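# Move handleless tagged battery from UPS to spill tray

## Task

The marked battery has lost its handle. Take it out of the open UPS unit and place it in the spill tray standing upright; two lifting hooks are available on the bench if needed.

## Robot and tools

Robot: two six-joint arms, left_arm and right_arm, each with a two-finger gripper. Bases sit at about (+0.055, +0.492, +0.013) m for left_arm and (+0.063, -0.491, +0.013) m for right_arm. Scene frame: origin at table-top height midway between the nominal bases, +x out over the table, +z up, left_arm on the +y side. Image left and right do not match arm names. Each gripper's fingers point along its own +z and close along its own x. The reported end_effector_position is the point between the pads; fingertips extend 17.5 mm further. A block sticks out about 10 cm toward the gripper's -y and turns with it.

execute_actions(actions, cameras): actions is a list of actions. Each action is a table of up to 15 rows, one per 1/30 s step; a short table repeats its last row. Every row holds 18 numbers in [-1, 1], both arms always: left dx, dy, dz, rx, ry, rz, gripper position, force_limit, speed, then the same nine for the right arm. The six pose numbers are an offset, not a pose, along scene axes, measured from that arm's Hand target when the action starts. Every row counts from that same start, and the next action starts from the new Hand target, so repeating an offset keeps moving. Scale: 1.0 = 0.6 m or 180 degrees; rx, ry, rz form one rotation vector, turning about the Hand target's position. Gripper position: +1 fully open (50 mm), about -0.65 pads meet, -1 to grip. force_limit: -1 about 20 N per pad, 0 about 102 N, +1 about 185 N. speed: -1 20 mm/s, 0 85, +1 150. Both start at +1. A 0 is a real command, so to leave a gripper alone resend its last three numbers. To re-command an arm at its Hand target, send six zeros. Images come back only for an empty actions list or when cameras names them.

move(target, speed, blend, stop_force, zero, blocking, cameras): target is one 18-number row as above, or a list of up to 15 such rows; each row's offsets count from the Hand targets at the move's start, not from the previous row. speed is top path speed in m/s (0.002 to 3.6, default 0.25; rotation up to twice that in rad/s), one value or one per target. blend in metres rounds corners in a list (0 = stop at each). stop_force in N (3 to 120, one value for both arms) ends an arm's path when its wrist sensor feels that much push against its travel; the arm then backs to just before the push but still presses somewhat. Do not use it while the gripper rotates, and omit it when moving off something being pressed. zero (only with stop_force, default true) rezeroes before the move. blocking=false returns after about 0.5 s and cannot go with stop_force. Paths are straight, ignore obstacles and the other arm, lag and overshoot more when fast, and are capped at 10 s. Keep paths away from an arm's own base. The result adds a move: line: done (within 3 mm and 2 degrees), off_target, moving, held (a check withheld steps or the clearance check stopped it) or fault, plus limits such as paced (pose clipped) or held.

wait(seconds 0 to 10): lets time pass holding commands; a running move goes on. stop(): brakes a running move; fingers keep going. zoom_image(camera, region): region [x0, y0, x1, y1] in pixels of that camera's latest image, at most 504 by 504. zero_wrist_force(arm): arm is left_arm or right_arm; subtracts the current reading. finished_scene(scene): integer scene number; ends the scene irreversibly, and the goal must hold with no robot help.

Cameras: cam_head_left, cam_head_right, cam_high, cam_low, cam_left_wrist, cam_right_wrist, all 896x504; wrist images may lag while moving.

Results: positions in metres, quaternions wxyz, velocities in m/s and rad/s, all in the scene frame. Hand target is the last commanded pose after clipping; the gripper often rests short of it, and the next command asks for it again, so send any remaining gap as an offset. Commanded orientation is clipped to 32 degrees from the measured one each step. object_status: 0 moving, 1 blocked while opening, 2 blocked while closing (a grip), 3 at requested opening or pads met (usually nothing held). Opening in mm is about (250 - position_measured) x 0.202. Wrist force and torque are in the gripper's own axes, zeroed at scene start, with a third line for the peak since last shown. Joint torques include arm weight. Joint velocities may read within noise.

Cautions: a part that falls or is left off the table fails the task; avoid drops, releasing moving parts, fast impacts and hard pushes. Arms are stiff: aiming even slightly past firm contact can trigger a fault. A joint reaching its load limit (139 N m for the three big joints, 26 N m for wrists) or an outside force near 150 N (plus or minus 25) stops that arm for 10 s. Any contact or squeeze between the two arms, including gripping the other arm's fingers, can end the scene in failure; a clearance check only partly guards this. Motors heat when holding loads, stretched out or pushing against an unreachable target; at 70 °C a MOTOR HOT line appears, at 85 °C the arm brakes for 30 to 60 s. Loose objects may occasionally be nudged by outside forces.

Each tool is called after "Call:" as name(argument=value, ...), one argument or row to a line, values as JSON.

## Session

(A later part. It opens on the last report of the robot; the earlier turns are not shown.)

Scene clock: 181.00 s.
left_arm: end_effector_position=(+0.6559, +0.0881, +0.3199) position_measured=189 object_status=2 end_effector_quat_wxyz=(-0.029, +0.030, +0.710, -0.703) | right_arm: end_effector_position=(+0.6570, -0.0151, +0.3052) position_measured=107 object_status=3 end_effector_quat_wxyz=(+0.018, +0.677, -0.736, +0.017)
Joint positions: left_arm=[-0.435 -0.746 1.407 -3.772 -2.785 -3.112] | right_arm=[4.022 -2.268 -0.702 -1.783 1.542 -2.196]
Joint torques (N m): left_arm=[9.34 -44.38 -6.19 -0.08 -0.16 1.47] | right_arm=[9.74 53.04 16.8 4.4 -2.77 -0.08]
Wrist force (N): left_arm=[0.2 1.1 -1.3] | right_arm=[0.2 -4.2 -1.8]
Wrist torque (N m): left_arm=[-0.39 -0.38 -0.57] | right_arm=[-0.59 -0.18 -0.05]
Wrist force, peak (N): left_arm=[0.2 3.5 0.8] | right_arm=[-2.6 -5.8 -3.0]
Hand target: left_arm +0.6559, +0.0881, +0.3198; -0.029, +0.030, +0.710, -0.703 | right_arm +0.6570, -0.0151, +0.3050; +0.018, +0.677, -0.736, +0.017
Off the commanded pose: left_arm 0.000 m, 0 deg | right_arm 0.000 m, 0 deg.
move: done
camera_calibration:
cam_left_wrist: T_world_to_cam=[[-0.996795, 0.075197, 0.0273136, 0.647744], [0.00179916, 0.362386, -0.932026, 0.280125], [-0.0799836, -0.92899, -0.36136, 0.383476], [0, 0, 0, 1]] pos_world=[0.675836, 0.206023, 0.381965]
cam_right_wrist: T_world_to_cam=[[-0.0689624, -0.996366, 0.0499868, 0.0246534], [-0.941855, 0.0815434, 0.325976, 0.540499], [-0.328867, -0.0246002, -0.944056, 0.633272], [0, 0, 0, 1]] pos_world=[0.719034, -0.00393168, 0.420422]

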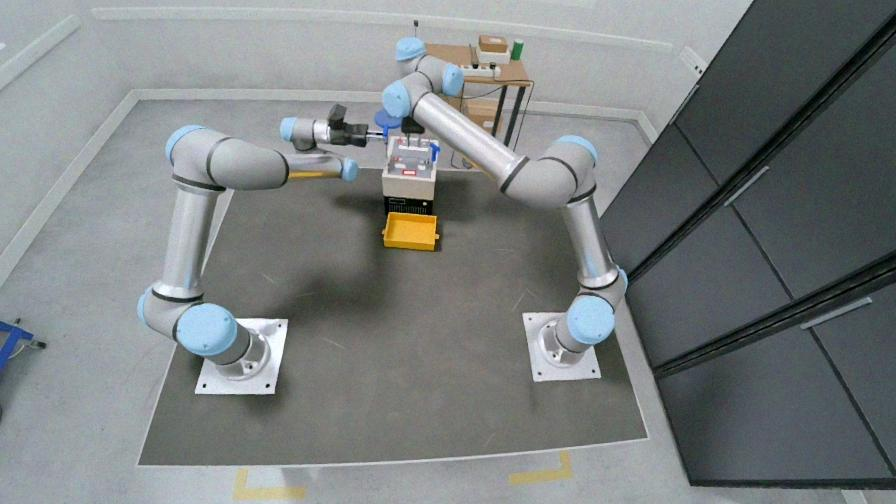

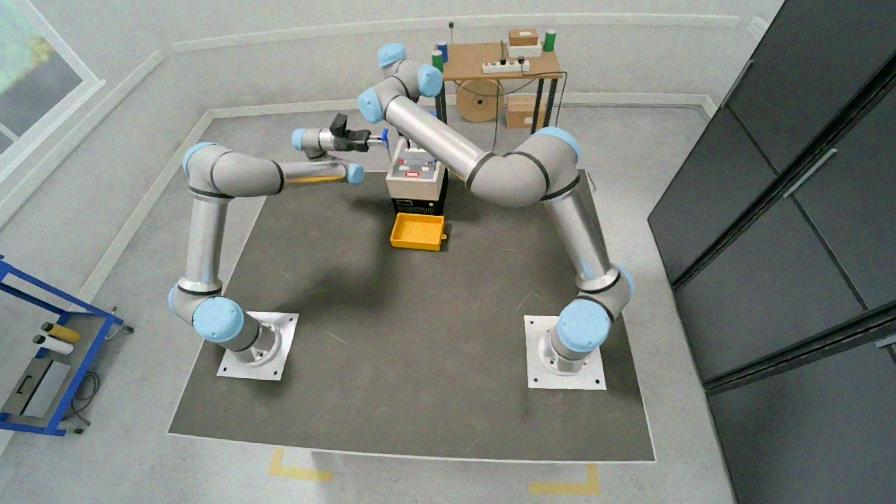

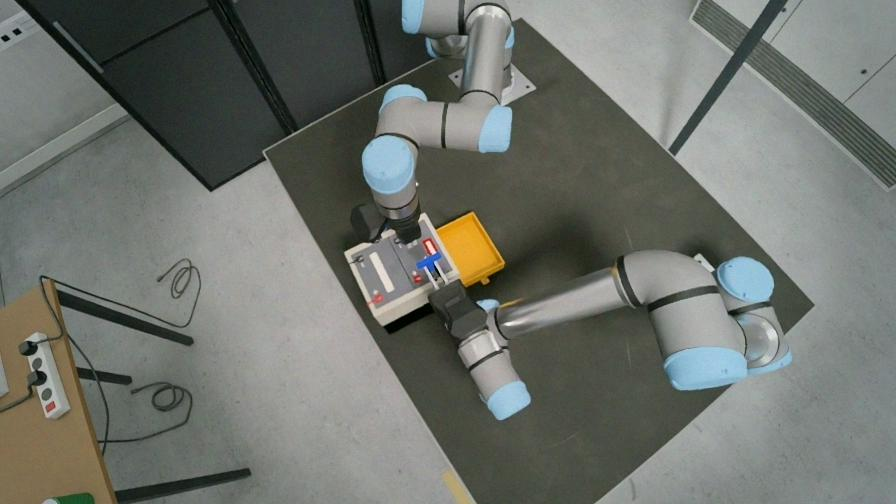

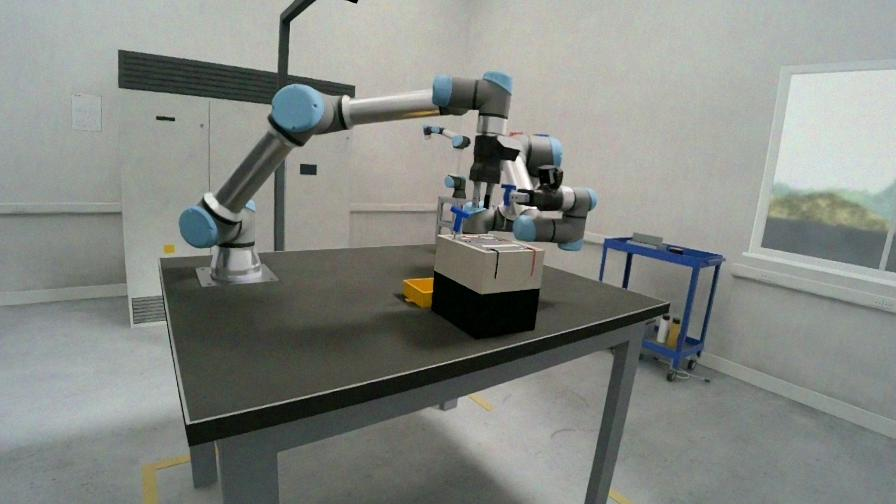

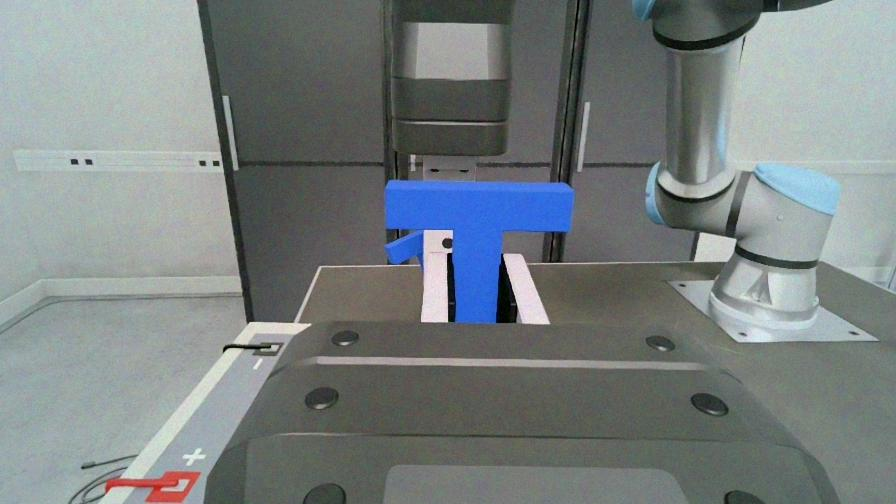

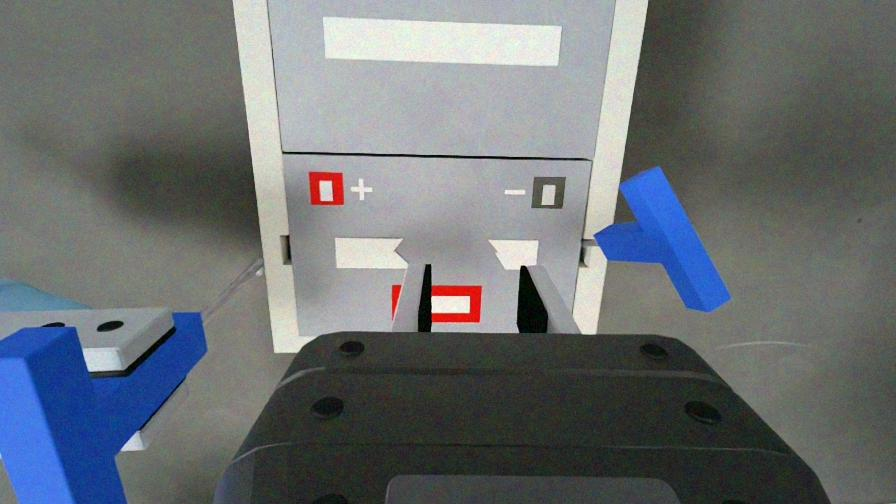

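Call:
move(
  target=[-0.0033, -0.005, -0.0317, 0, 0, 0, -1, 0.2, -0.3, 0, 0, 0, 0, 0, 0, 0.3, 0.5, -0.6],
  speed=0.06,
  cameras=["cam_right_wrist"],
)

Call:
zoom_image(
  camera="cam_right_wrist",
  region=[210, 200, 310, 300],
)

Scene clock: 183.13 s.
left_arm: end_effector_position=(+0.6539, +0.0850, +0.3006) position_measured=189 object_status=2 end_effector_quat_wxyz=(-0.029, +0.030, +0.710, -0.703) end_effector_velocity=(+0.000, +0.000, +0.001) end_effector_angular_velocity=(+0.002, +0.003, +0.000) | right_arm: end_effector_position=(+0.6570, -0.0151, +0.3050) position_measured=107 object_status=3 end_effector_quat_wxyz=(+0.018, +0.677, -0.736, +0.017)
Joint positions: left_arm=[-0.44 -0.72 1.416 -3.808 -2.779 -3.112] | right_arm=[4.023 -2.268 -0.703 -1.783 1.542 -2.196]
Joint velocities: left_arm=[0 -0.003 0.001 0.005 0 0] | right_arm=[within noise]
Joint torques (N m): left_arm=[-1.87 -62.4 -20.62 1.23 0.84 -1.7] | right_arm=[11.08 54.33 16.53 4.55 0.76 0.93]
Wrist force (N): left_arm=[0.5 1.0 -1.6] | right_arm=[0.1 -4.1 -2.1]
Wrist torque (N m): left_arm=[-0.43 -0.43 -0.55] | right_arm=[-0.57 -0.17 -0.05]
Wrist force, peak (N): left_arm=[0.6 1.9 -1.0] | right_arm=[0.5 -4.3 -1.9]
Hand target: left_arm +0.6540, +0.0851, +0.3008; -0.029, +0.030, +0.710, -0.703 | right_arm +0.6570, -0.0151, +0.3050; +0.018, +0.677, -0.736, +0.017
Off the commanded pose: left_arm 0.000 m, 0 deg | right_arm 0.000 m, 0 deg.
move: done
camera_calibration:
cam_right_wrist: T_world_to_cam=[[-0.0690521, -0.996358, 0.0500178, 0.0248145], [-0.941848, 0.0816382, 0.325972, 0.540553], [-0.328868, -0.0246002, -0.944055, 0.633086], [0, 0, 0, 1]] pos_world=[0.719034, -0.00383168, 0.420222]
Images, in order (width x height): cam_right_wrist 896x504.

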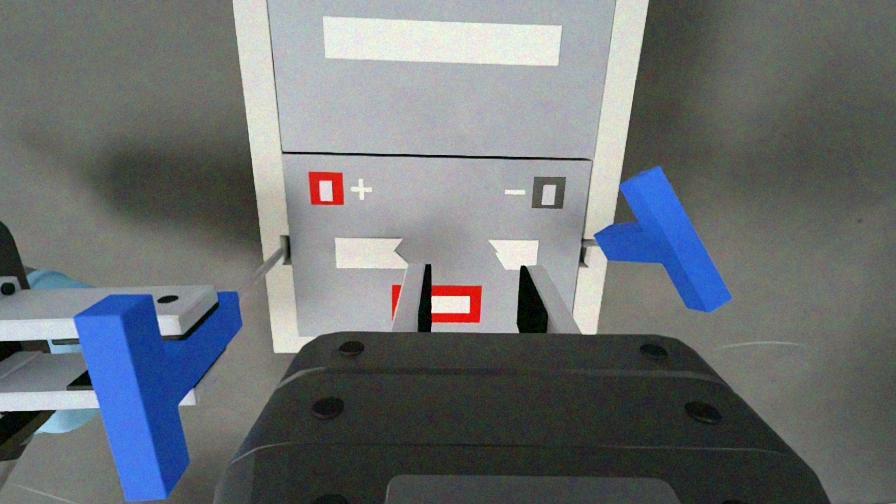

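Scaled by 5.040.

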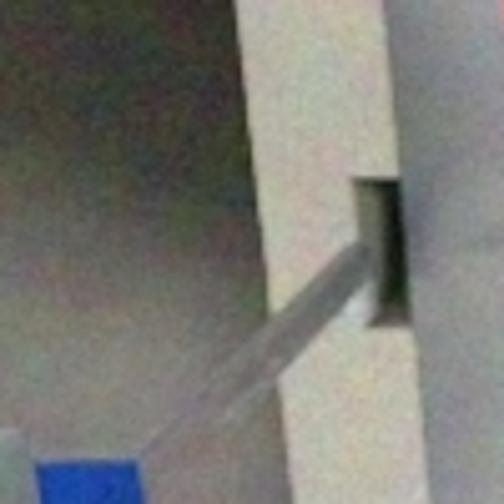

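Call:
move(
  target=[0.001, 0, -0.0347, 0, 0, 0, -1, 0.2, -0.3, 0, 0, 0, 0, 0, 0, 0.3, 0.5, -0.6],
  speed=0.012,
  stop_force=4,
  cameras=["cam_right_wrist"],
)

Call:
zoom_image(
  camera="cam_right_wrist",
  region=[210, 200, 310, 300],
)

Scene clock: 186.53 s.
left_arm: end_effector_position=(+0.6546, +0.0851, +0.2800) position_measured=189 object_status=2 end_effector_quat_wxyz=(-0.029, +0.030, +0.710, -0.703) | right_arm: end_effector_position=(+0.6570, -0.0151, +0.3050) position_measured=107 object_status=3 end_effector_quat_wxyz=(+0.018, +0.677, -0.736, +0.017)
Joint positions: left_arm=[-0.44 -0.686 1.416 -3.841 -2.78 -3.112] | right_arm=[4.023 -2.268 -0.703 -1.783 1.542 -2.196]
Joint torques (N m): left_arm=[10.36 -61.33 -27.45 1.15 -2.12 -1.18] | right_arm=[10.95 60.54 18.68 4.8 1.77 0.87]
Wrist force (N): left_arm=[0.4 1.2 -0.9] | right_arm=[0.1 -4.2 -1.7]
Wrist torque (N m): left_arm=[-0.39 -0.41 -0.56] | right_arm=[-0.57 -0.18 -0.05]
Wrist force, peak (N): left_arm=[0.3 1.1 -1.7] | right_arm=[0.2 -4.5 -1.8]
Hand target: left_arm +0.6546, +0.0851, +0.2800; -0.029, +0.030, +0.710, -0.703 | right_arm +0.6570, -0.0151, +0.3050; +0.018, +0.677, -0.736, +0.017
Off the commanded pose: left_arm 0.000 m, 0 deg | right_arm 0.000 m, 0 deg.
move: done
camera_calibration:
cam_right_wrist: T_world_to_cam=[[-0.0690491, -0.996358, 0.0500244, 0.0248096], [-0.941817, 0.0816399, 0.326061, 0.540494], [-0.328957, -0.0245996, -0.944024, 0.633137], [0, 0, 0, 1]] pos_world=[0.719034, -0.00383168, 0.420222]
Images, in order (width x height): cam_right_wrist 896x504.

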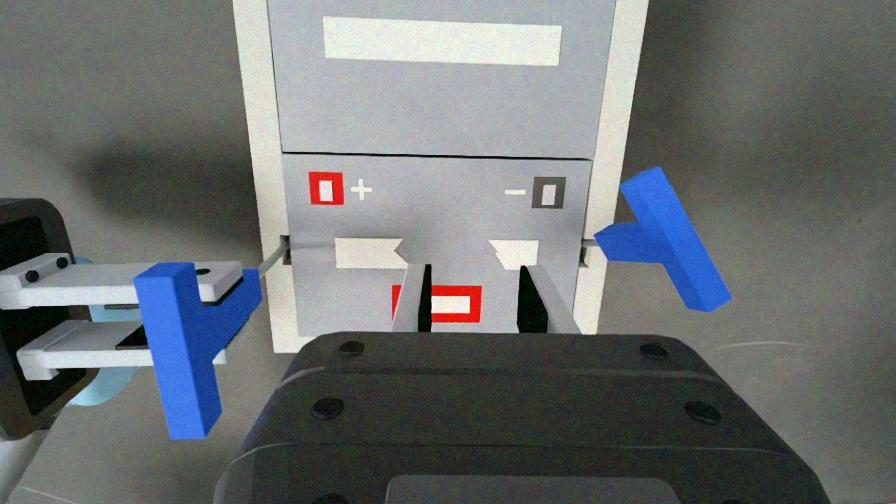

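Scaled by 5.040.

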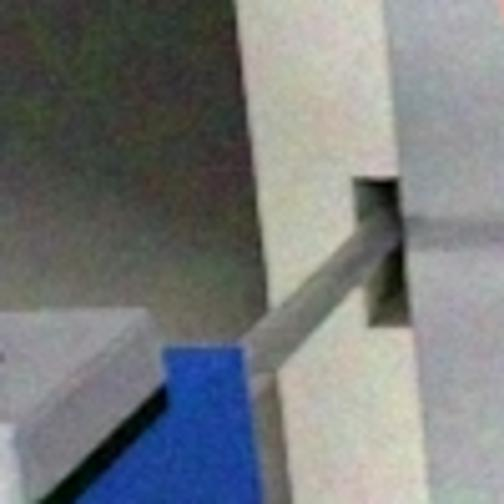

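Call:
move(
  target=[
    [-0.0068, -0.0003, 0, 0, 0, 0.0833, -1, 0.2, -0.3, 0, 0, 0, 0, 0, 0, 0.3, 0.5, -0.6],
    [-0.0133, -0.0023, 0, 0, 0, 0.1667, -1, 0.2, -0.3, 0, 0, 0, 0, 0, 0, 0.3, 0.5, -0.6],
  ],
  speed=0.1,
  stop_force=12,
  cameras=["cam_right_wrist"],
)

Call:
zoom_image(
  camera="cam_right_wrist",
  region=[100, 200, 310, 450],
)

Scene clock: 191.17 s.
left_arm: end_effector_position=(+0.6466, +0.0837, +0.2800) position_measured=189 object_status=2 end_effector_quat_wxyz=(+0.154, -0.155, +0.694, -0.686) | right_arm: end_effector_position=(+0.6570, -0.0151, +0.3050) position_measured=107 object_status=3 end_effector_quat_wxyz=(+0.018, +0.677, -0.736, +0.017)
Joint positions: left_arm=[-0.605 -0.888 1.851 -4.092 -2.091 -3.134] | right_arm=[4.023 -2.268 -0.703 -1.783 1.542 -2.196]
Joint torques (N m): left_arm=[9.23 -30.28 -22.4 0.76 1.64 0.3] | right_arm=[11.49 62.85 19.01 4.52 2.07 1.07]
Wrist force (N): left_arm=[-3.4 -3.2 -1.2] | right_arm=[0.1 -4.0 -1.7]
Wrist torque (N m): left_arm=[-0.30 -0.22 -0.28] | right_arm=[-0.56 -0.18 -0.05]
Wrist force, peak (N): left_arm=[-5.5 -1.0 -1.1] | right_arm=[0.5 -4.4 -1.9]
Hand target: left_arm +0.6466, +0.0837, +0.2800; +0.154, -0.155, +0.694, -0.686 | right_arm +0.6570, -0.0151, +0.3050; +0.018, +0.677, -0.736, +0.017
Off the commanded pose: left_arm 0.000 m, 0 deg | right_arm 0.000 m, 0 deg.
move: done
camera_calibration:
cam_right_wrist: T_world_to_cam=[[-0.0690491, -0.996358, 0.0500244, 0.0248096], [-0.941817, 0.0816399, 0.326061, 0.540494], [-0.328957, -0.0245996, -0.944024, 0.633137], [0, 0, 0, 1]] pos_world=[0.719034, -0.00383168, 0.420222]
Images, in order (width x height): cam_right_wrist 896x504.

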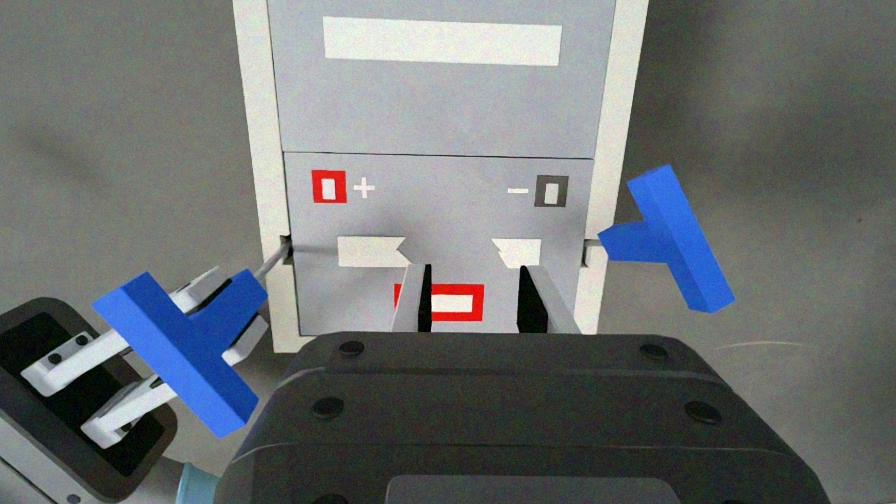

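Scaled by 2.016.

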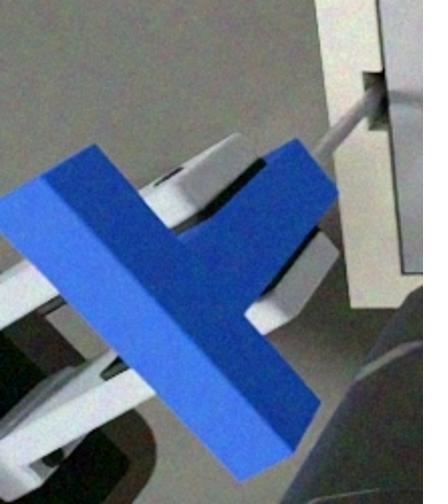

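Call:
move(
  target=[
    [0.0065, 0.002, 0, 0, 0, -0.0833, -1, 0.2, -0.3, 0, 0, 0, 0, 0, 0, 0.3, 0.5, -0.6],
    [0.0133, 0.0023, 0, 0, 0, -0.1667, -1, 0.2, -0.3, 0, 0, 0, 0, 0, 0, 0.3, 0.5, -0.6],
    [0.0133, 0.0023, -0.03, 0, 0, -0.1667, -1, 0.2, -0.3, 0, 0, 0, 0, 0, 0, 0.3, 0.5, -0.6],
  ],
  speed=[0.2, 0.2, 0.03],
  blend=[0.002, 0, 0],
)

Call:
move(
  target=[0, 0, -0.03, 0, 0, 0, -1, 0.2, -0.3, 0, 0, 0, 0, 0, 0, 0.3, 0.5, -0.6],
  speed=0.01,
  stop_force=4,
  cameras=["cam_right_wrist"],
)

Call:
zoom_image(
  camera="cam_right_wrist",
  region=[100, 150, 400, 450],
)

Scene clock: 195.43 s.
left_arm: end_effector_position=(+0.6545, +0.0851, +0.2618) position_measured=189 object_status=2 end_effector_quat_wxyz=(-0.029, +0.030, +0.710, -0.703) | right_arm: end_effector_position=(+0.6570, -0.0151, +0.3050) position_measured=107 object_status=3 end_effector_quat_wxyz=(+0.018, +0.677, -0.736, +0.017)
Joint positions: left_arm=[-0.44 -0.657 1.416 -3.871 -2.78 -3.112] | right_arm=[4.023 -2.268 -0.703 -1.783 1.542 -2.196]
Joint torques (N m): left_arm=[-11.52 -60.62 -26.62 0.93 -2.39 -1.26] | right_arm=[10.63 64.67 19.87 4.63 1.9 0.97]
Wrist force (N): left_arm=[0.4 1.2 -1.4] | right_arm=[0.2 -3.8 -1.8]
Wrist torque (N m): left_arm=[-0.39 -0.43 -0.70] | right_arm=[-0.53 -0.20 -0.06]
Wrist force, peak (N): left_arm=[-3.7 -3.9 -0.9] | right_arm=[0.6 -4.4 -1.8]
Hand target: left_arm +0.6546, +0.0851, +0.2620; -0.029, +0.030, +0.710, -0.703 | right_arm +0.6570, -0.0151, +0.3050; +0.018, +0.677, -0.736, +0.017
Off the commanded pose: left_arm 0.000 m, 0 deg | right_arm 0.000 m, 0 deg.
move: done

Scene clock: 196.87 s.
left_arm: end_effector_position=(+0.6545, +0.0851, +0.2576) position_measured=189 object_status=2 end_effector_quat_wxyz=(-0.029, +0.030, +0.710, -0.703) | right_arm: end_effector_position=(+0.6570, -0.0151, +0.3050) position_measured=107 object_status=3 end_effector_quat_wxyz=(+0.018, +0.677, -0.736, +0.017)
Joint positions: left_arm=[-0.44 -0.65 1.416 -3.877 -2.78 -3.112] | right_arm=[4.023 -2.268 -0.703 -1.783 1.542 -2.196]
Joint torques (N m): left_arm=[-11.29 -61.26 -5.58 0.73 -0.49 -0.49] | right_arm=[10.73 63.79 19.64 4.56 1.92 1.08]
Wrist force (N): left_arm=[-0.1 0.9 -1.2] | right_arm=[0.0 -4.1 -2.1]
Wrist torque (N m): left_arm=[-0.43 -0.36 -0.70] | right_arm=[-0.57 -0.16 -0.06]
Wrist force, peak (N): left_arm=[1.1 -12.1 -1.7] | right_arm=[0.2 -4.4 -1.9]
Hand target: left_arm +0.6545, +0.0851, +0.2576; -0.029, +0.030, +0.710, -0.703 (not the last commanded pose) | right_arm +0.6570, -0.0151, +0.3050; +0.018, +0.677, -0.736, +0.017
Off the commanded pose: left_arm 0.014 m, 0 deg | right_arm 0.000 m, 0 deg.
move: contact (left_arm)
camera_calibration:
cam_right_wrist: T_world_to_cam=[[-0.0690491, -0.996358, 0.0500244, 0.0248096], [-0.941817, 0.0816399, 0.326061, 0.540494], [-0.328957, -0.0245996, -0.944024, 0.633137], [0, 0, 0, 1]] pos_world=[0.719034, -0.00383168, 0.420222]
Images, in order (width x height): cam_right_wrist 896x504.

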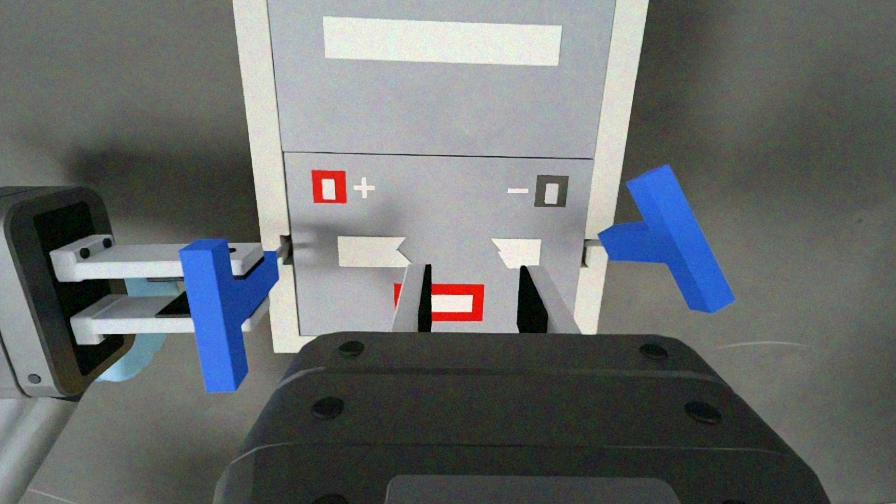

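Scaled by 1.680.

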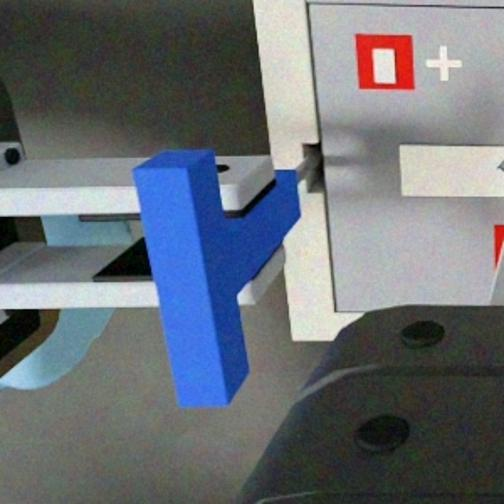

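Call:
move(
  target=[
    [-0.0068, -0.0003, 0.0012, 0, 0, 0.0833, -1, 0.2, -0.3, 0, 0, 0, 0, 0, 0, 0.3, 0.5, -0.6],
    [-0.0133, -0.0023, 0.0012, 0, 0, 0.1667, -1, 0.2, -0.3, 0, 0, 0, 0, 0, 0, 0.3, 0.5, -0.6],
  ],
  speed=0.15,
  stop_force=12,
  cameras=["cam_right_wrist"],
)

Call:
zoom_image(
  camera="cam_right_wrist",
  region=[100, 150, 400, 450],
)

Scene clock: 200.23 s.
left_arm: end_effector_position=(+0.6466, +0.0837, +0.2584) position_measured=189 object_status=2 end_effector_quat_wxyz=(+0.154, -0.155, +0.694, -0.686) | right_arm: end_effector_position=(+0.6570, -0.0151, +0.3050) position_measured=107 object_status=3 end_effector_quat_wxyz=(+0.018, +0.677, -0.736, +0.017)
Joint positions: left_arm=[-0.605 -0.844 1.851 -4.136 -2.091 -3.134] | right_arm=[4.023 -2.268 -0.703 -1.783 1.542 -2.196]
Joint torques (N m): left_arm=[11.04 -33.42 -24.54 -0.01 2.43 0.81] | right_arm=[11.6 65.03 20.84 4.68 1.93 1.21]
Wrist force (N): left_arm=[0.3 0.8 -1.3] | right_arm=[0.1 -4.3 -1.7]
Wrist torque (N m): left_arm=[-0.45 -0.42 -0.56] | right_arm=[-0.59 -0.17 -0.05]
Wrist force, peak (N): left_arm=[1.1 1.0 -1.6] | right_arm=[0.1 -4.4 -1.8]
Hand target: left_arm +0.6466, +0.0837, +0.2584; +0.154, -0.155, +0.694, -0.686 | right_arm +0.6570, -0.0151, +0.3050; +0.018, +0.677, -0.736, +0.017
Off the commanded pose: left_arm 0.000 m, 0 deg | right_arm 0.000 m, 0 deg.
move: done
camera_calibration:
cam_right_wrist: T_world_to_cam=[[-0.0690491, -0.996358, 0.0500244, 0.0248096], [-0.941817, 0.0816399, 0.326061, 0.540494], [-0.328957, -0.0245996, -0.944024, 0.633137], [0, 0, 0, 1]] pos_world=[0.719034, -0.00383168, 0.420222]
Images, in order (width x height): cam_right_wrist 896x504.

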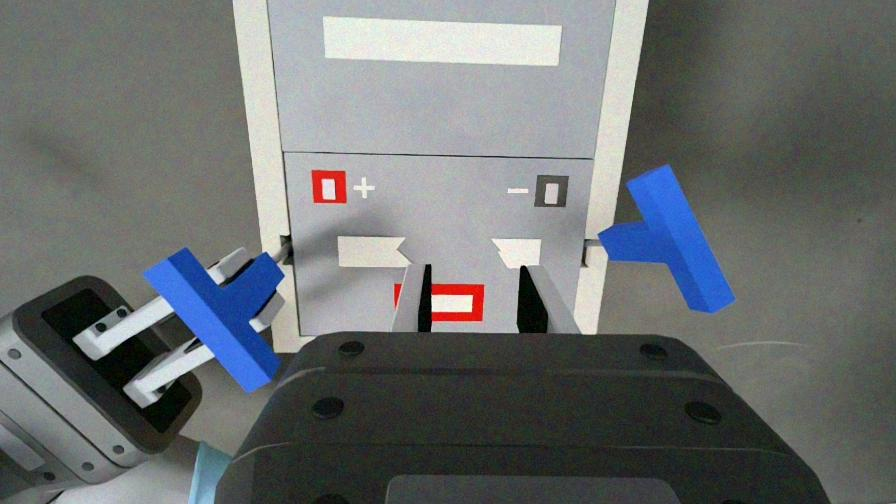

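Scaled by 1.680.

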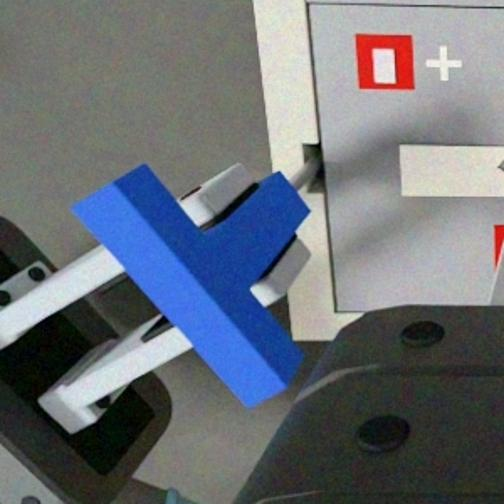

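Call:
move(
  target=[
    [-0.0057, -0.0037, 0.0, 0, 0, 0.0833, -1, 0.2, -0.3, 0, 0, 0, 0, 0, 0, 0.3, 0.5, -0.6],
    [-0.0102, -0.0087, 0.0, 0, 0, 0.1667, -1, 0.2, -0.3, 0, 0, 0, 0, 0, 0, 0.3, 0.5, -0.6],
    [-0.0133, -0.0147, 0.0, 0, 0, 0.25, -1, 0.2, -0.3, 0, 0, 0, 0, 0, 0, 0.3, 0.5, -0.6],
    [-0.0147, -0.0213, 0.0, 0, 0, 0.3333, -1, 0.2, -0.3, 0, 0, 0, 0, 0, 0, 0.3, 0.5, -0.6],
  ],
  speed=0.15,
  stop_force=12,
  cameras=["cam_right_wrist"],
)

Call:
zoom_image(
  camera="cam_right_wrist",
  region=[100, 150, 400, 450],
)

Scene clock: 205.83 s.
left_arm: end_effector_position=(+0.6377, +0.0709, +0.2584) position_measured=189 object_status=2 end_effector_quat_wxyz=(+0.477, -0.481, +0.523, -0.517) | right_arm: end_effector_position=(+0.6570, -0.0151, +0.3050) position_measured=107 object_status=3 end_effector_quat_wxyz=(+0.018, +0.677, -0.736, +0.017)
Joint positions: left_arm=[-1.146 -0.841 1.844 -4.122 -0.503 -3.16] | right_arm=[4.023 -2.268 -0.703 -1.783 1.542 -2.196]
Joint torques (N m): left_arm=[9.71 -53.24 -2.17 -3.5 1.52 0.61] | right_arm=[11.07 64.28 22.85 4.55 1.99 1.18]
Wrist force (N): left_arm=[-2.7 2.1 -2.4] | right_arm=[0.4 -4.0 -1.7]
Wrist torque (N m): left_arm=[-0.51 -0.45 -0.29] | right_arm=[-0.54 -0.23 -0.05]
Wrist force, peak (N): left_arm=[-5.9 -0.1 -3.5] | right_arm=[0.0 -4.3 -2.1]
Hand target: left_arm +0.6377, +0.0709, +0.2584; +0.477, -0.481, +0.523, -0.517 | right_arm +0.6570, -0.0151, +0.3050; +0.018, +0.677, -0.736, +0.017
Off the commanded pose: left_arm 0.000 m, 0 deg | right_arm 0.000 m, 0 deg.
move: done
camera_calibration:
cam_right_wrist: T_world_to_cam=[[-0.0690491, -0.996358, 0.0500244, 0.0248096], [-0.941817, 0.0816399, 0.326061, 0.540494], [-0.328957, -0.0245996, -0.944024, 0.633137], [0, 0, 0, 1]] pos_world=[0.719034, -0.00383168, 0.420222]
Images, in order (width x height): cam_right_wrist 896x504.

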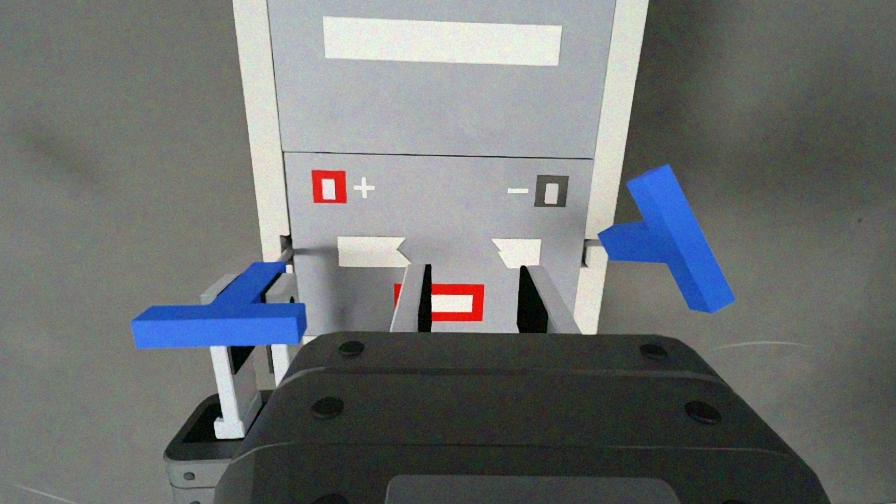

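Scaled by 1.680.

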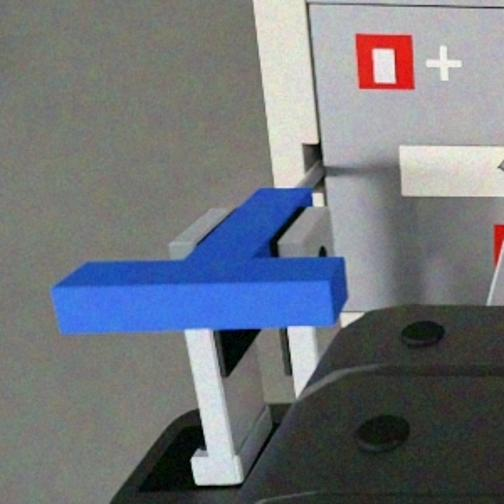

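Call:
zoom_image(
  camera="cam_right_wrist",
  region=[570, 150, 750, 320],
)

Scaled by 2.800.

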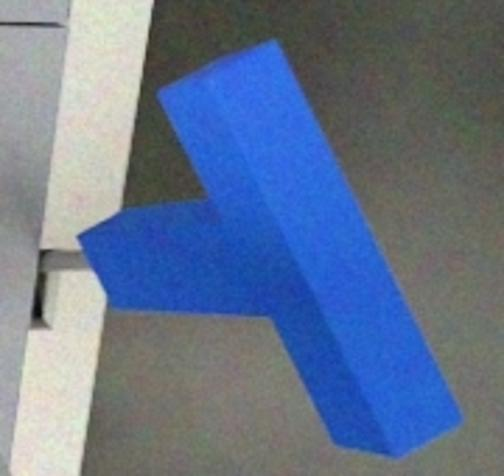

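Call:
move(
  target=[
    [0, 0, 0, 0, 0, 0, -1, 0.2, -0.3, -0.028, -0.025, 0.125, 0.02, -0.06, 0.01, 0.8, 0.5, 0],
    [0, 0, 0, 0, 0, 0, -1, 0.2, -0.3, -0.1367, -0.225, 0.0583, 0.1310, -0.4039, 0.0782, 0.8, 0.5, 0],
    [0, 0, 0, 0, 0, 0, -1, 0.2, -0.3, -0.1227, -0.1748, -0.0507, 0.1310, -0.4039, 0.0782, 0.8, 0.5, 0],
  ],
  blend=[0.02, 0.02, 0],
  speed=[0.3, 0.5, 0.3],
  cameras=["cam_right_wrist"],
)

Call:
zoom_image(
  camera="cam_right_wrist",
  region=[340, 150, 620, 340],
)

Scene clock: 212.57 s.
left_arm: end_effector_position=(+0.6377, +0.0709, +0.2584) position_measured=189 object_status=2 end_effector_quat_wxyz=(+0.477, -0.481, +0.523, -0.517) | right_arm: end_effector_position=(+0.5834, -0.1199, +0.2746) position_measured=32 object_status=3 end_effector_quat_wxyz=(-0.548, +0.604, -0.510, +0.272)
Joint positions: left_arm=[-1.146 -0.841 1.844 -4.122 -0.503 -3.16] | right_arm=[4.255 -1.896 -2.259 0.691 0.912 -2.7]
Joint torques (N m): left_arm=[9.61 -53.25 -3.15 -3.5 1.57 0.61] | right_arm=[-12.92 24.17 6.43 3.97 1.98 1.22]
Wrist force (N): left_arm=[-2.6 2.1 -2.4] | right_arm=[1.0 -2.0 -2.8]
Wrist torque (N m): left_arm=[-0.51 -0.48 -0.29] | right_arm=[-0.43 -0.25 -0.06]
Wrist force, peak (N): left_arm=[-3.4 2.0 -2.9] | right_arm=[-0.9 -5.2 -5.6]
Hand target: left_arm +0.6377, +0.0709, +0.2584; +0.477, -0.481, +0.523, -0.517 | right_arm +0.5834, -0.1199, +0.2746; -0.548, +0.604, -0.510, +0.272
Off the commanded pose: left_arm 0.000 m, 0 deg | right_arm 0.000 m, 0 deg.
move: done
camera_calibration:
cam_right_wrist: T_world_to_cam=[[0.335791, -0.916731, -0.216445, -0.236715], [-0.585124, -0.0229352, -0.810619, 0.581183], [0.738156, 0.398846, -0.544103, -0.103948], [0, 0, 0, 1]] pos_world=[0.496281, -0.162216, 0.363324]
Images, in order (width x height): cam_right_wrist 896x504.

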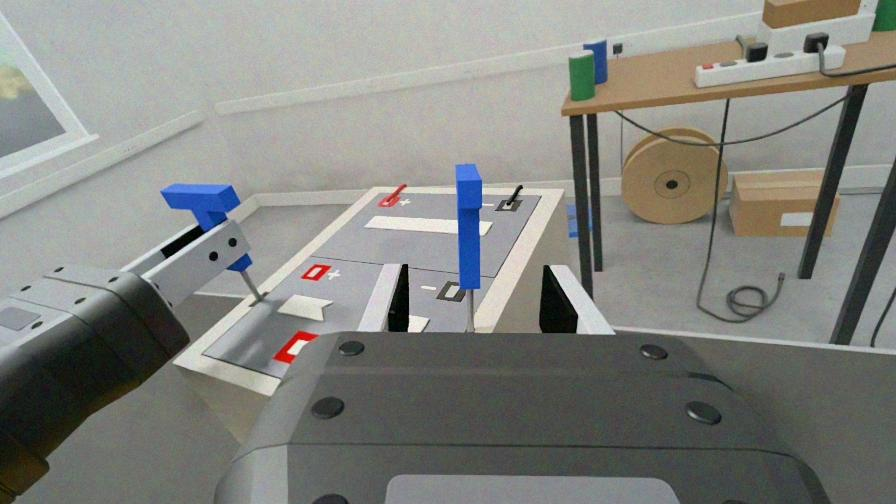

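Scaled by 1.800.

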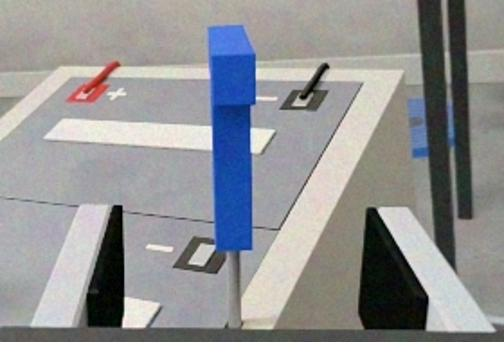

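Call:
move(
  target=[0, 0, 0, 0, 0, 0, -1, 0.2, -0.3, 0.1185, 0.0513, -0.0332, 0, 0, 0, 0.8, 0.5, 0],
  speed=0.08,
)

Call:
move(
  target=[0, 0, 0, 0, 0, 0, -1, 0.2, -0.3, 0, 0, 0, 0, 0, 0, -1, 0.5, -0.8],
  cameras=["cam_right_wrist", "cam_low"],
)

Call:
zoom_image(
  camera="cam_right_wrist",
  region=[340, 150, 620, 340],
)

Call:
zoom_image(
  camera="cam_low",
  region=[400, 180, 560, 300],
)

Scene clock: 215.47 s.
left_arm: end_effector_position=(+0.6377, +0.0709, +0.2584) position_measured=189 object_status=2 end_effector_quat_wxyz=(+0.477, -0.481, +0.523, -0.517) | right_arm: end_effector_position=(+0.6545, -0.0892, +0.2546) position_measured=32 object_status=3 end_effector_quat_wxyz=(-0.548, +0.604, -0.510, +0.272)
Joint positions: left_arm=[-1.146 -0.841 1.844 -4.122 -0.503 -3.16] | right_arm=[4.144 -2.067 -2.049 0.675 1.017 -2.741]
Joint torques (N m): left_arm=[9.23 -53.69 -2.66 -3.56 1.54 0.56] | right_arm=[11.58 43.42 12.06 4.42 -3.32 1.76]
Wrist force (N): left_arm=[-2.8 2.0 -2.6] | right_arm=[0.9 -1.7 -2.9]
Wrist torque (N m): left_arm=[-0.54 -0.44 -0.29] | right_arm=[-0.36 -0.25 -0.07]
Wrist force, peak (N): left_arm=[-3.1 2.0 -3.0] | right_arm=[0.7 -1.9 -4.1]
Hand target: left_arm +0.6377, +0.0709, +0.2584; +0.477, -0.481, +0.523, -0.517 | right_arm +0.6545, -0.0892, +0.2547; -0.548, +0.604, -0.510, +0.272
Off the commanded pose: left_arm 0.000 m, 0 deg | right_arm 0.000 m, 0 deg.
move: done

Scene clock: 216.77 s.
left_arm: end_effector_position=(+0.6378, +0.0709, +0.2584) position_measured=189 object_status=2 end_effector_quat_wxyz=(+0.477, -0.481, +0.523, -0.517) | right_arm: end_effector_position=(+0.6545, -0.0892, +0.2547) position_measured=207 object_status=2 end_effector_quat_wxyz=(-0.548, +0.604, -0.510, +0.272)
Joint positions: left_arm=[-1.146 -0.841 1.844 -4.122 -0.503 -3.16] | right_arm=[4.144 -2.068 -2.049 0.675 1.016 -2.741]
Joint torques (N m): left_arm=[7.33 -52.42 -3.16 -3.55 -0.08 0.64] | right_arm=[11.81 38.27 23.89 4.26 5.82 2.17]
Wrist force (N): left_arm=[-5.4 1.7 -2.4] | right_arm=[16.6 1.0 -2.9]
Wrist torque (N m): left_arm=[-0.54 -0.39 -0.12] | right_arm=[-0.40 -0.22 -1.36]
Wrist force, peak (N): left_arm=[-5.4 1.9 -2.4] | right_arm=[16.7 1.4 -3.4]
Hand target: left_arm +0.6377, +0.0709, +0.2584; +0.477, -0.481, +0.523, -0.517 | right_arm +0.6545, -0.0892, +0.2547; -0.548, +0.604, -0.510, +0.272
Off the commanded pose: left_arm 0.000 m, 0 deg | right_arm 0.000 m, 0 deg.
move: done
camera_calibration:
cam_right_wrist: T_world_to_cam=[[0.335451, -0.916825, -0.216576, -0.236549], [-0.585189, -0.0226319, -0.810581, 0.607341], [0.738259, 0.398648, -0.544108, -0.17964], [0, 0, 0, 1]] pos_world=[0.567381, -0.131516, 0.343324]
Images, in order (width x height): cam_low 896x504, cam_right_wrist 896x504.

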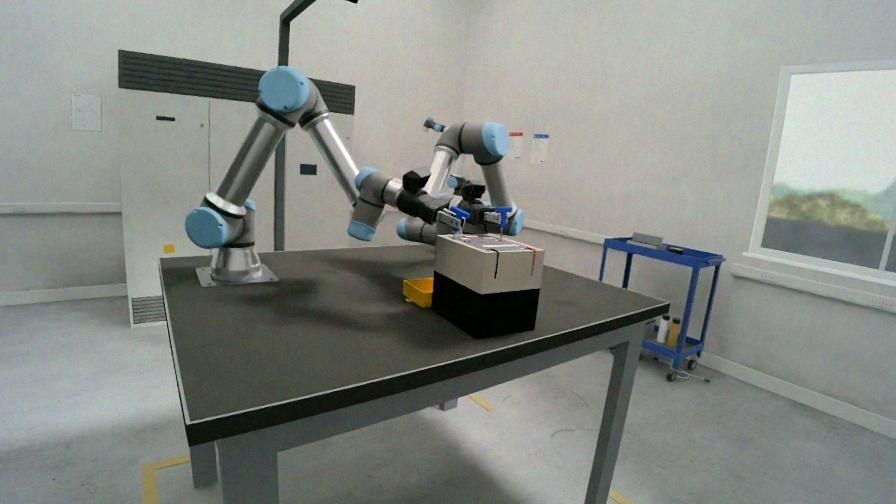

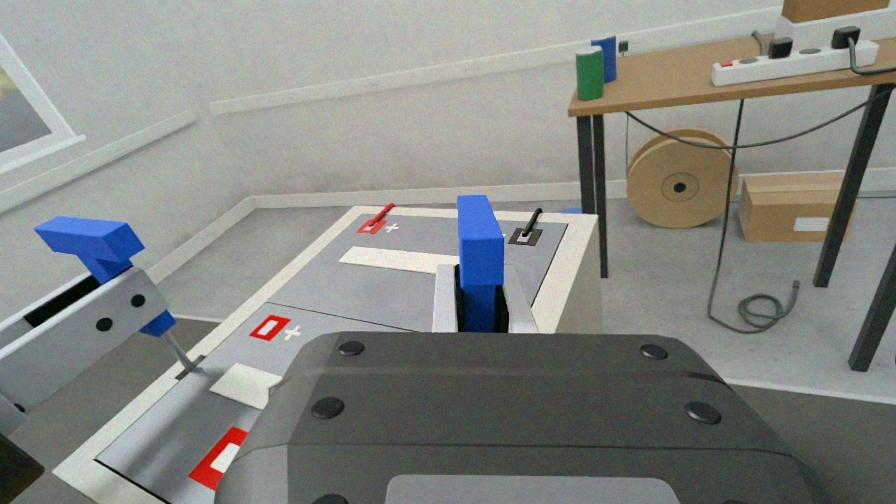

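Scaled by 1.800.

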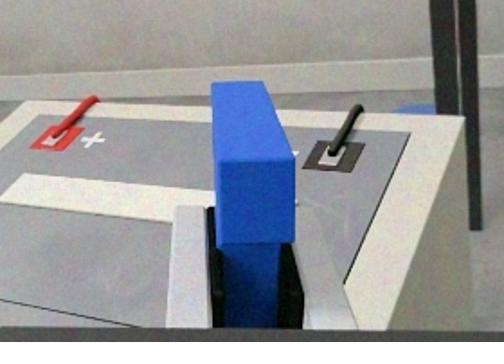

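Scaled by 3.150.

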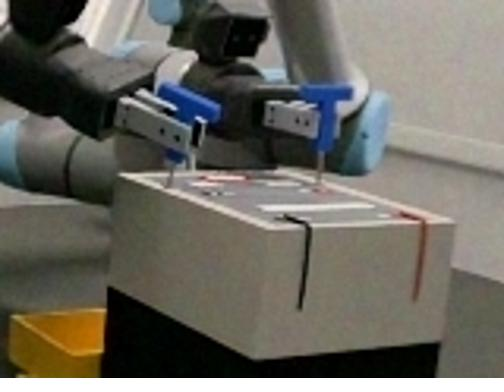

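Call:
move(
  target=[0, 0, 0, 0, 0, 0, -1, 0.2, -0.3, -0.0370, 0.0127, 0.0097, -0.0380, -0.1040, 0.0096, -1, 0.5, -0.8],
  speed=0.08,
  stop_force=25,
)

Scene clock: 221.60 s.
left_arm: end_effector_position=(+0.6377, +0.0709, +0.2584) position_measured=189 object_status=2 end_effector_quat_wxyz=(+0.477, -0.481, +0.523, -0.517) | right_arm: end_effector_position=(+0.6323, -0.0815, +0.2605) position_measured=207 object_status=2 end_effector_quat_wxyz=(+0.591, -0.591, +0.388, -0.388)
Joint positions: left_arm=[-1.146 -0.841 1.844 -4.122 -0.503 -3.16] | right_arm=[4.207 -2.225 -2.03 1.113 0.933 -3.142]
Joint torques (N m): left_arm=[-12.93 -48.67 -8.36 -2.24 -3.47 0.61] | right_arm=[-4.53 55.4 8.41 3.31 5.75 -0.51]
Wrist force (N): left_arm=[-8.6 0.8 -1.6] | right_arm=[13.3 4.8 -8.1]
Wrist torque (N m): left_arm=[-0.42 -0.45 0.17] | right_arm=[-0.51 -0.22 -0.87]
Wrist force, peak (N): left_arm=[-8.8 0.6 -1.8] | right_arm=[17.4 4.4 -8.2]
Hand target: left_arm +0.6377, +0.0709, +0.2584; +0.477, -0.481, +0.523, -0.517 | right_arm +0.6323, -0.0815, +0.2605; +0.591, -0.591, +0.388, -0.388
Off the commanded pose: left_arm 0.000 m, 0 deg | right_arm 0.000 m, 0 deg.
move: done

Call:
move(
  target=[0, 0, 0, 0, 0, 0, -1, 0.2, -0.3, 0, -0.0025, 0.0005, 0, 0, 0, -1, 0.5, -0.8],
  speed=0.05,
)

Scene clock: 222.93 s.
left_arm: end_effector_position=(+0.6377, +0.0709, +0.2584) position_measured=189 object_status=2 end_effector_quat_wxyz=(+0.477, -0.481, +0.523, -0.517) | right_arm: end_effector_position=(+0.6323, -0.0830, +0.2608) position_measured=207 object_status=2 end_effector_quat_wxyz=(+0.591, -0.591, +0.388, -0.388)
Joint positions: left_arm=[-1.146 -0.841 1.844 -4.122 -0.503 -3.16] | right_arm=[4.205 -2.223 -2.033 1.115 0.935 -3.142]
Joint torques (N m): left_arm=[-13.56 -47.43 -11.05 -1.64 -3.59 0.5] | right_arm=[-11.28 49.69 5.15 3.31 1.64 -0.65]
Wrist force (N): left_arm=[-7.7 0.6 -1.4] | right_arm=[1.7 -0.4 -3.8]
Wrist torque (N m): left_arm=[-0.45 -0.50 0.12] | right_arm=[-0.28 -0.40 -0.18]
Wrist force, peak (N): left_arm=[-8.8 0.8 -1.3] | right_arm=[13.6 4.6 -8.0]
Hand target: left_arm +0.6377, +0.0709, +0.2584; +0.477, -0.481, +0.523, -0.517 | right_arm +0.6323, -0.0830, +0.2608; +0.591, -0.591, +0.388, -0.388
Off the commanded pose: left_arm 0.000 m, 0 deg | right_arm 0.000 m, 0 deg.
move: done

Call:
move(
  target=[
    [0, 0, 0, 0, 0, 0, -1, 0.2, -0.3, 0.0008, -0.0012, 0, 0, 0, 0.0689, -1, 0.5, -0.8],
    [0, 0, 0, 0, 0, 0, -1, 0.2, -0.3, 0.0017, -0.0023, 0, 0, 0, 0.1378, -1, 0.5, -0.8],
  ],
  speed=0.12,
  stop_force=20,
)

Scene clock: 226.73 s.
left_arm: end_effector_position=(+0.6377, +0.0709, +0.2584) position_measured=189 object_status=2 end_effector_quat_wxyz=(+0.477, -0.481, +0.523, -0.517) | right_arm: end_effector_position=(+0.6333, -0.0844, +0.2608) position_measured=207 object_status=2 end_effector_quat_wxyz=(+0.661, -0.661, +0.252, -0.252)
Joint positions: left_arm=[-1.146 -0.841 1.844 -4.122 -0.503 -3.16] | right_arm=[3.954 -2.224 -2.031 1.113 1.62 -3.142]
Joint torques (N m): left_arm=[-12.9 -44.23 -14.57 -0.13 -3.64 0.65] | right_arm=[11.11 53.24 4.53 4.3 2.13 2.05]
Wrist force (N): left_arm=[-7.6 0.5 -1.4] | right_arm=[1.7 -0.8 -3.9]
Wrist torque (N m): left_arm=[-0.48 -0.51 0.12] | right_arm=[-0.33 -0.41 -0.19]
Wrist force, peak (N): left_arm=[-8.3 0.8 -1.6] | right_arm=[2.5 -0.5 -3.7]
Hand target: left_arm +0.6377, +0.0709, +0.2584; +0.477, -0.481, +0.523, -0.517 | right_arm +0.6333, -0.0844, +0.2608; +0.661, -0.661, +0.252, -0.252
Off the commanded pose: left_arm 0.000 m, 0 deg | right_arm 0.000 m, 0 deg.
move: done

Call:
move(
  target=[
    [0, 0, 0, 0, 0, 0, -1, 0.2, -0.3, 0.0012, -0.0008, 0, 0, 0, 0.0689, -1, 0.5, -0.8],
    [0, 0, 0, 0, 0, 0, -1, 0.2, -0.3, 0.0025, -0.0013, 0, 0, 0, 0.1378, -1, 0.5, -0.8],
    [0, 0, 0, 0, 0, 0, -1, 0.2, -0.3, 0.004, -0.0017, 0, 0, 0, 0.2061, -1, 0.5, -0.8],
  ],
  speed=0.12,
  stop_force=20,
  cameras=["cam_right_wrist", "cam_low", "cam_left_wrist"],
)

Call:
zoom_image(
  camera="cam_right_wrist",
  region=[340, 150, 620, 340],
)

Call:
zoom_image(
  camera="cam_low",
  region=[400, 180, 560, 300],
)

Scene clock: 231.47 s.
left_arm: end_effector_position=(+0.6377, +0.0709, +0.2584) position_measured=189 object_status=2 end_effector_quat_wxyz=(+0.477, -0.481, +0.523, -0.517) | right_arm: end_effector_position=(+0.6357, -0.0854, +0.2608) position_measured=207 object_status=2 end_effector_quat_wxyz=(+0.707, -0.706, +0.029, -0.029)
Joint positions: left_arm=[-1.146 -0.841 1.844 -4.122 -0.503 -3.16] | right_arm=[3.658 -2.386 -1.648 0.893 2.563 -3.142]
Joint torques (N m): left_arm=[-13.17 -41.15 -17.49 0.23 -3.64 0.52] | right_arm=[11.71 63.01 13.36 3 2.54 -0.5]
Wrist force (N): left_arm=[-7.7 0.5 -1.8] | right_arm=[2.1 -0.4 -4.8]
Wrist torque (N m): left_arm=[-0.48 -0.50 0.12] | right_arm=[-0.45 -0.35 -0.21]
Wrist force, peak (N): left_arm=[-8.2 0.7 -2.2] | right_arm=[2.2 -0.5 -5.2]
Hand target: left_arm +0.6377, +0.0709, +0.2584; +0.477, -0.481, +0.523, -0.517 | right_arm +0.6357, -0.0854, +0.2608; +0.707, -0.706, +0.029, -0.029
Off the commanded pose: left_arm 0.000 m, 0 deg | right_arm 0.000 m, 0 deg.
move: done
camera_calibration:
cam_left_wrist: T_world_to_cam=[[-0.0750685, -0.996803, 0.0273709, 0.120795], [-0.362394, 0.00169954, -0.932023, 0.486797], [0.928997, -0.0798847, -0.361363, -0.359846], [0, 0, 0, 1]] pos_world=[0.519776, 0.0908354, 0.320365]
cam_right_wrist: T_world_to_cam=[[0.996513, -0.0821086, 0.014849, -0.634745], [-0.0127077, -0.325226, -0.945551, 0.246834], [0.0824672, 0.942065, -0.325135, 0.242261], [0, 0, 0, 1]] pos_world=[0.615689, -0.200066, 0.321587]
Images, in order (width x height): cam_low 896x504, cam_left_wrist 896x504, cam_right_wrist 896x504.

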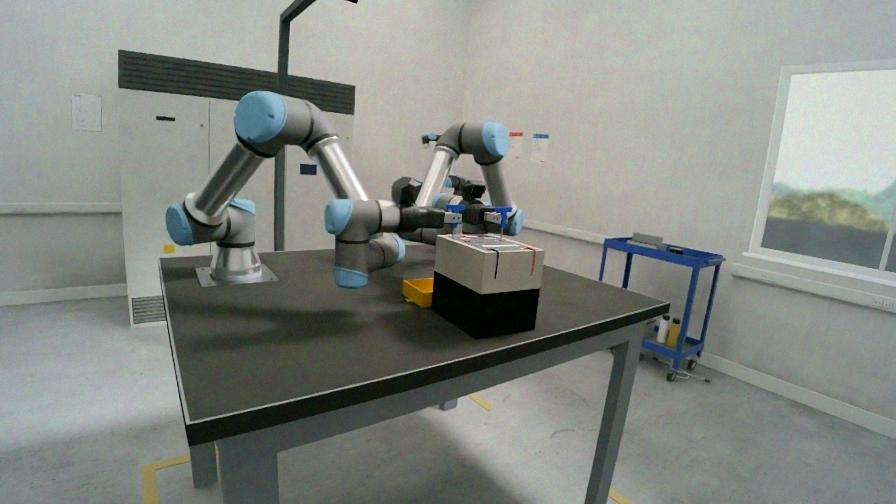

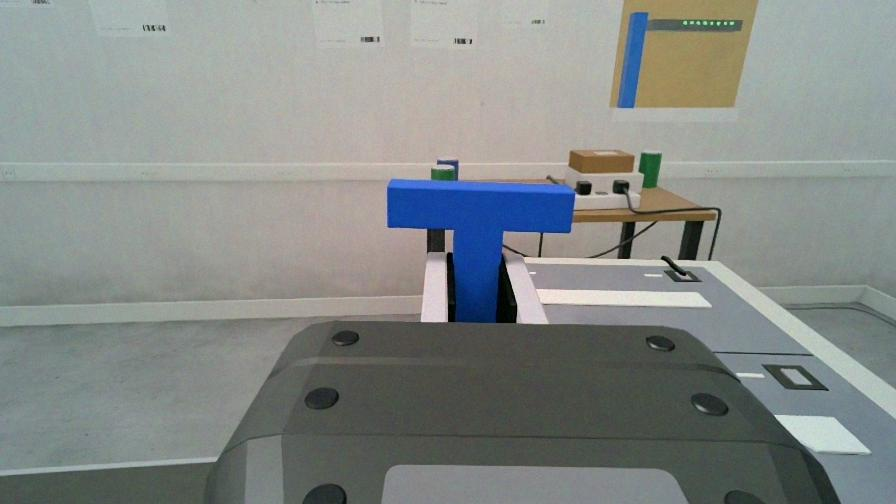

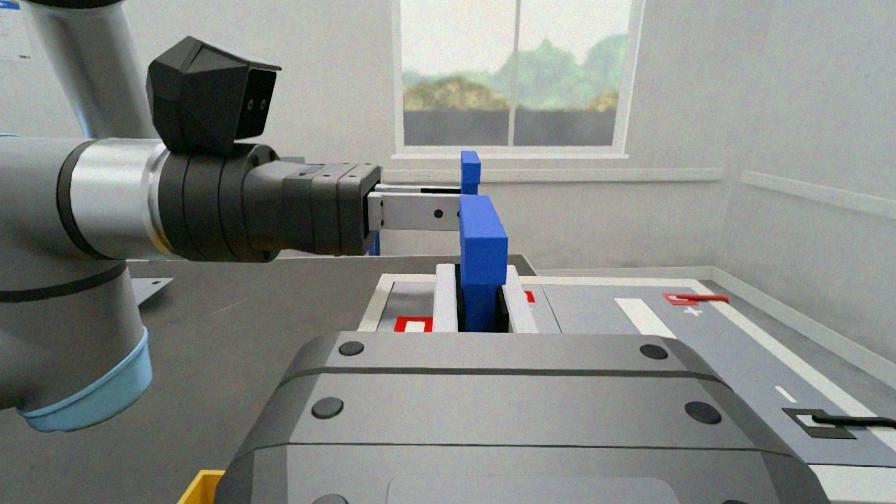

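Scaled by 1.800.

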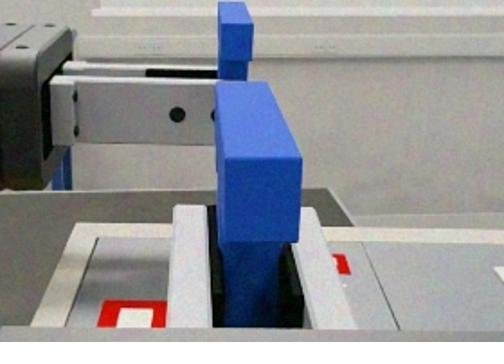

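Scaled by 3.150.

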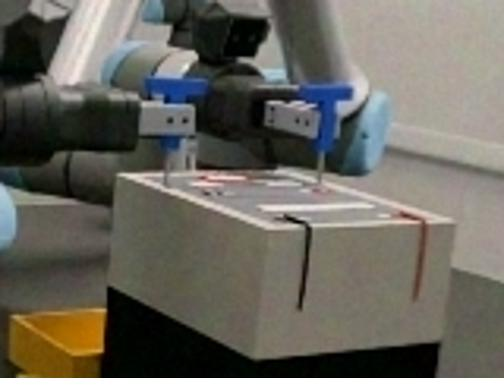

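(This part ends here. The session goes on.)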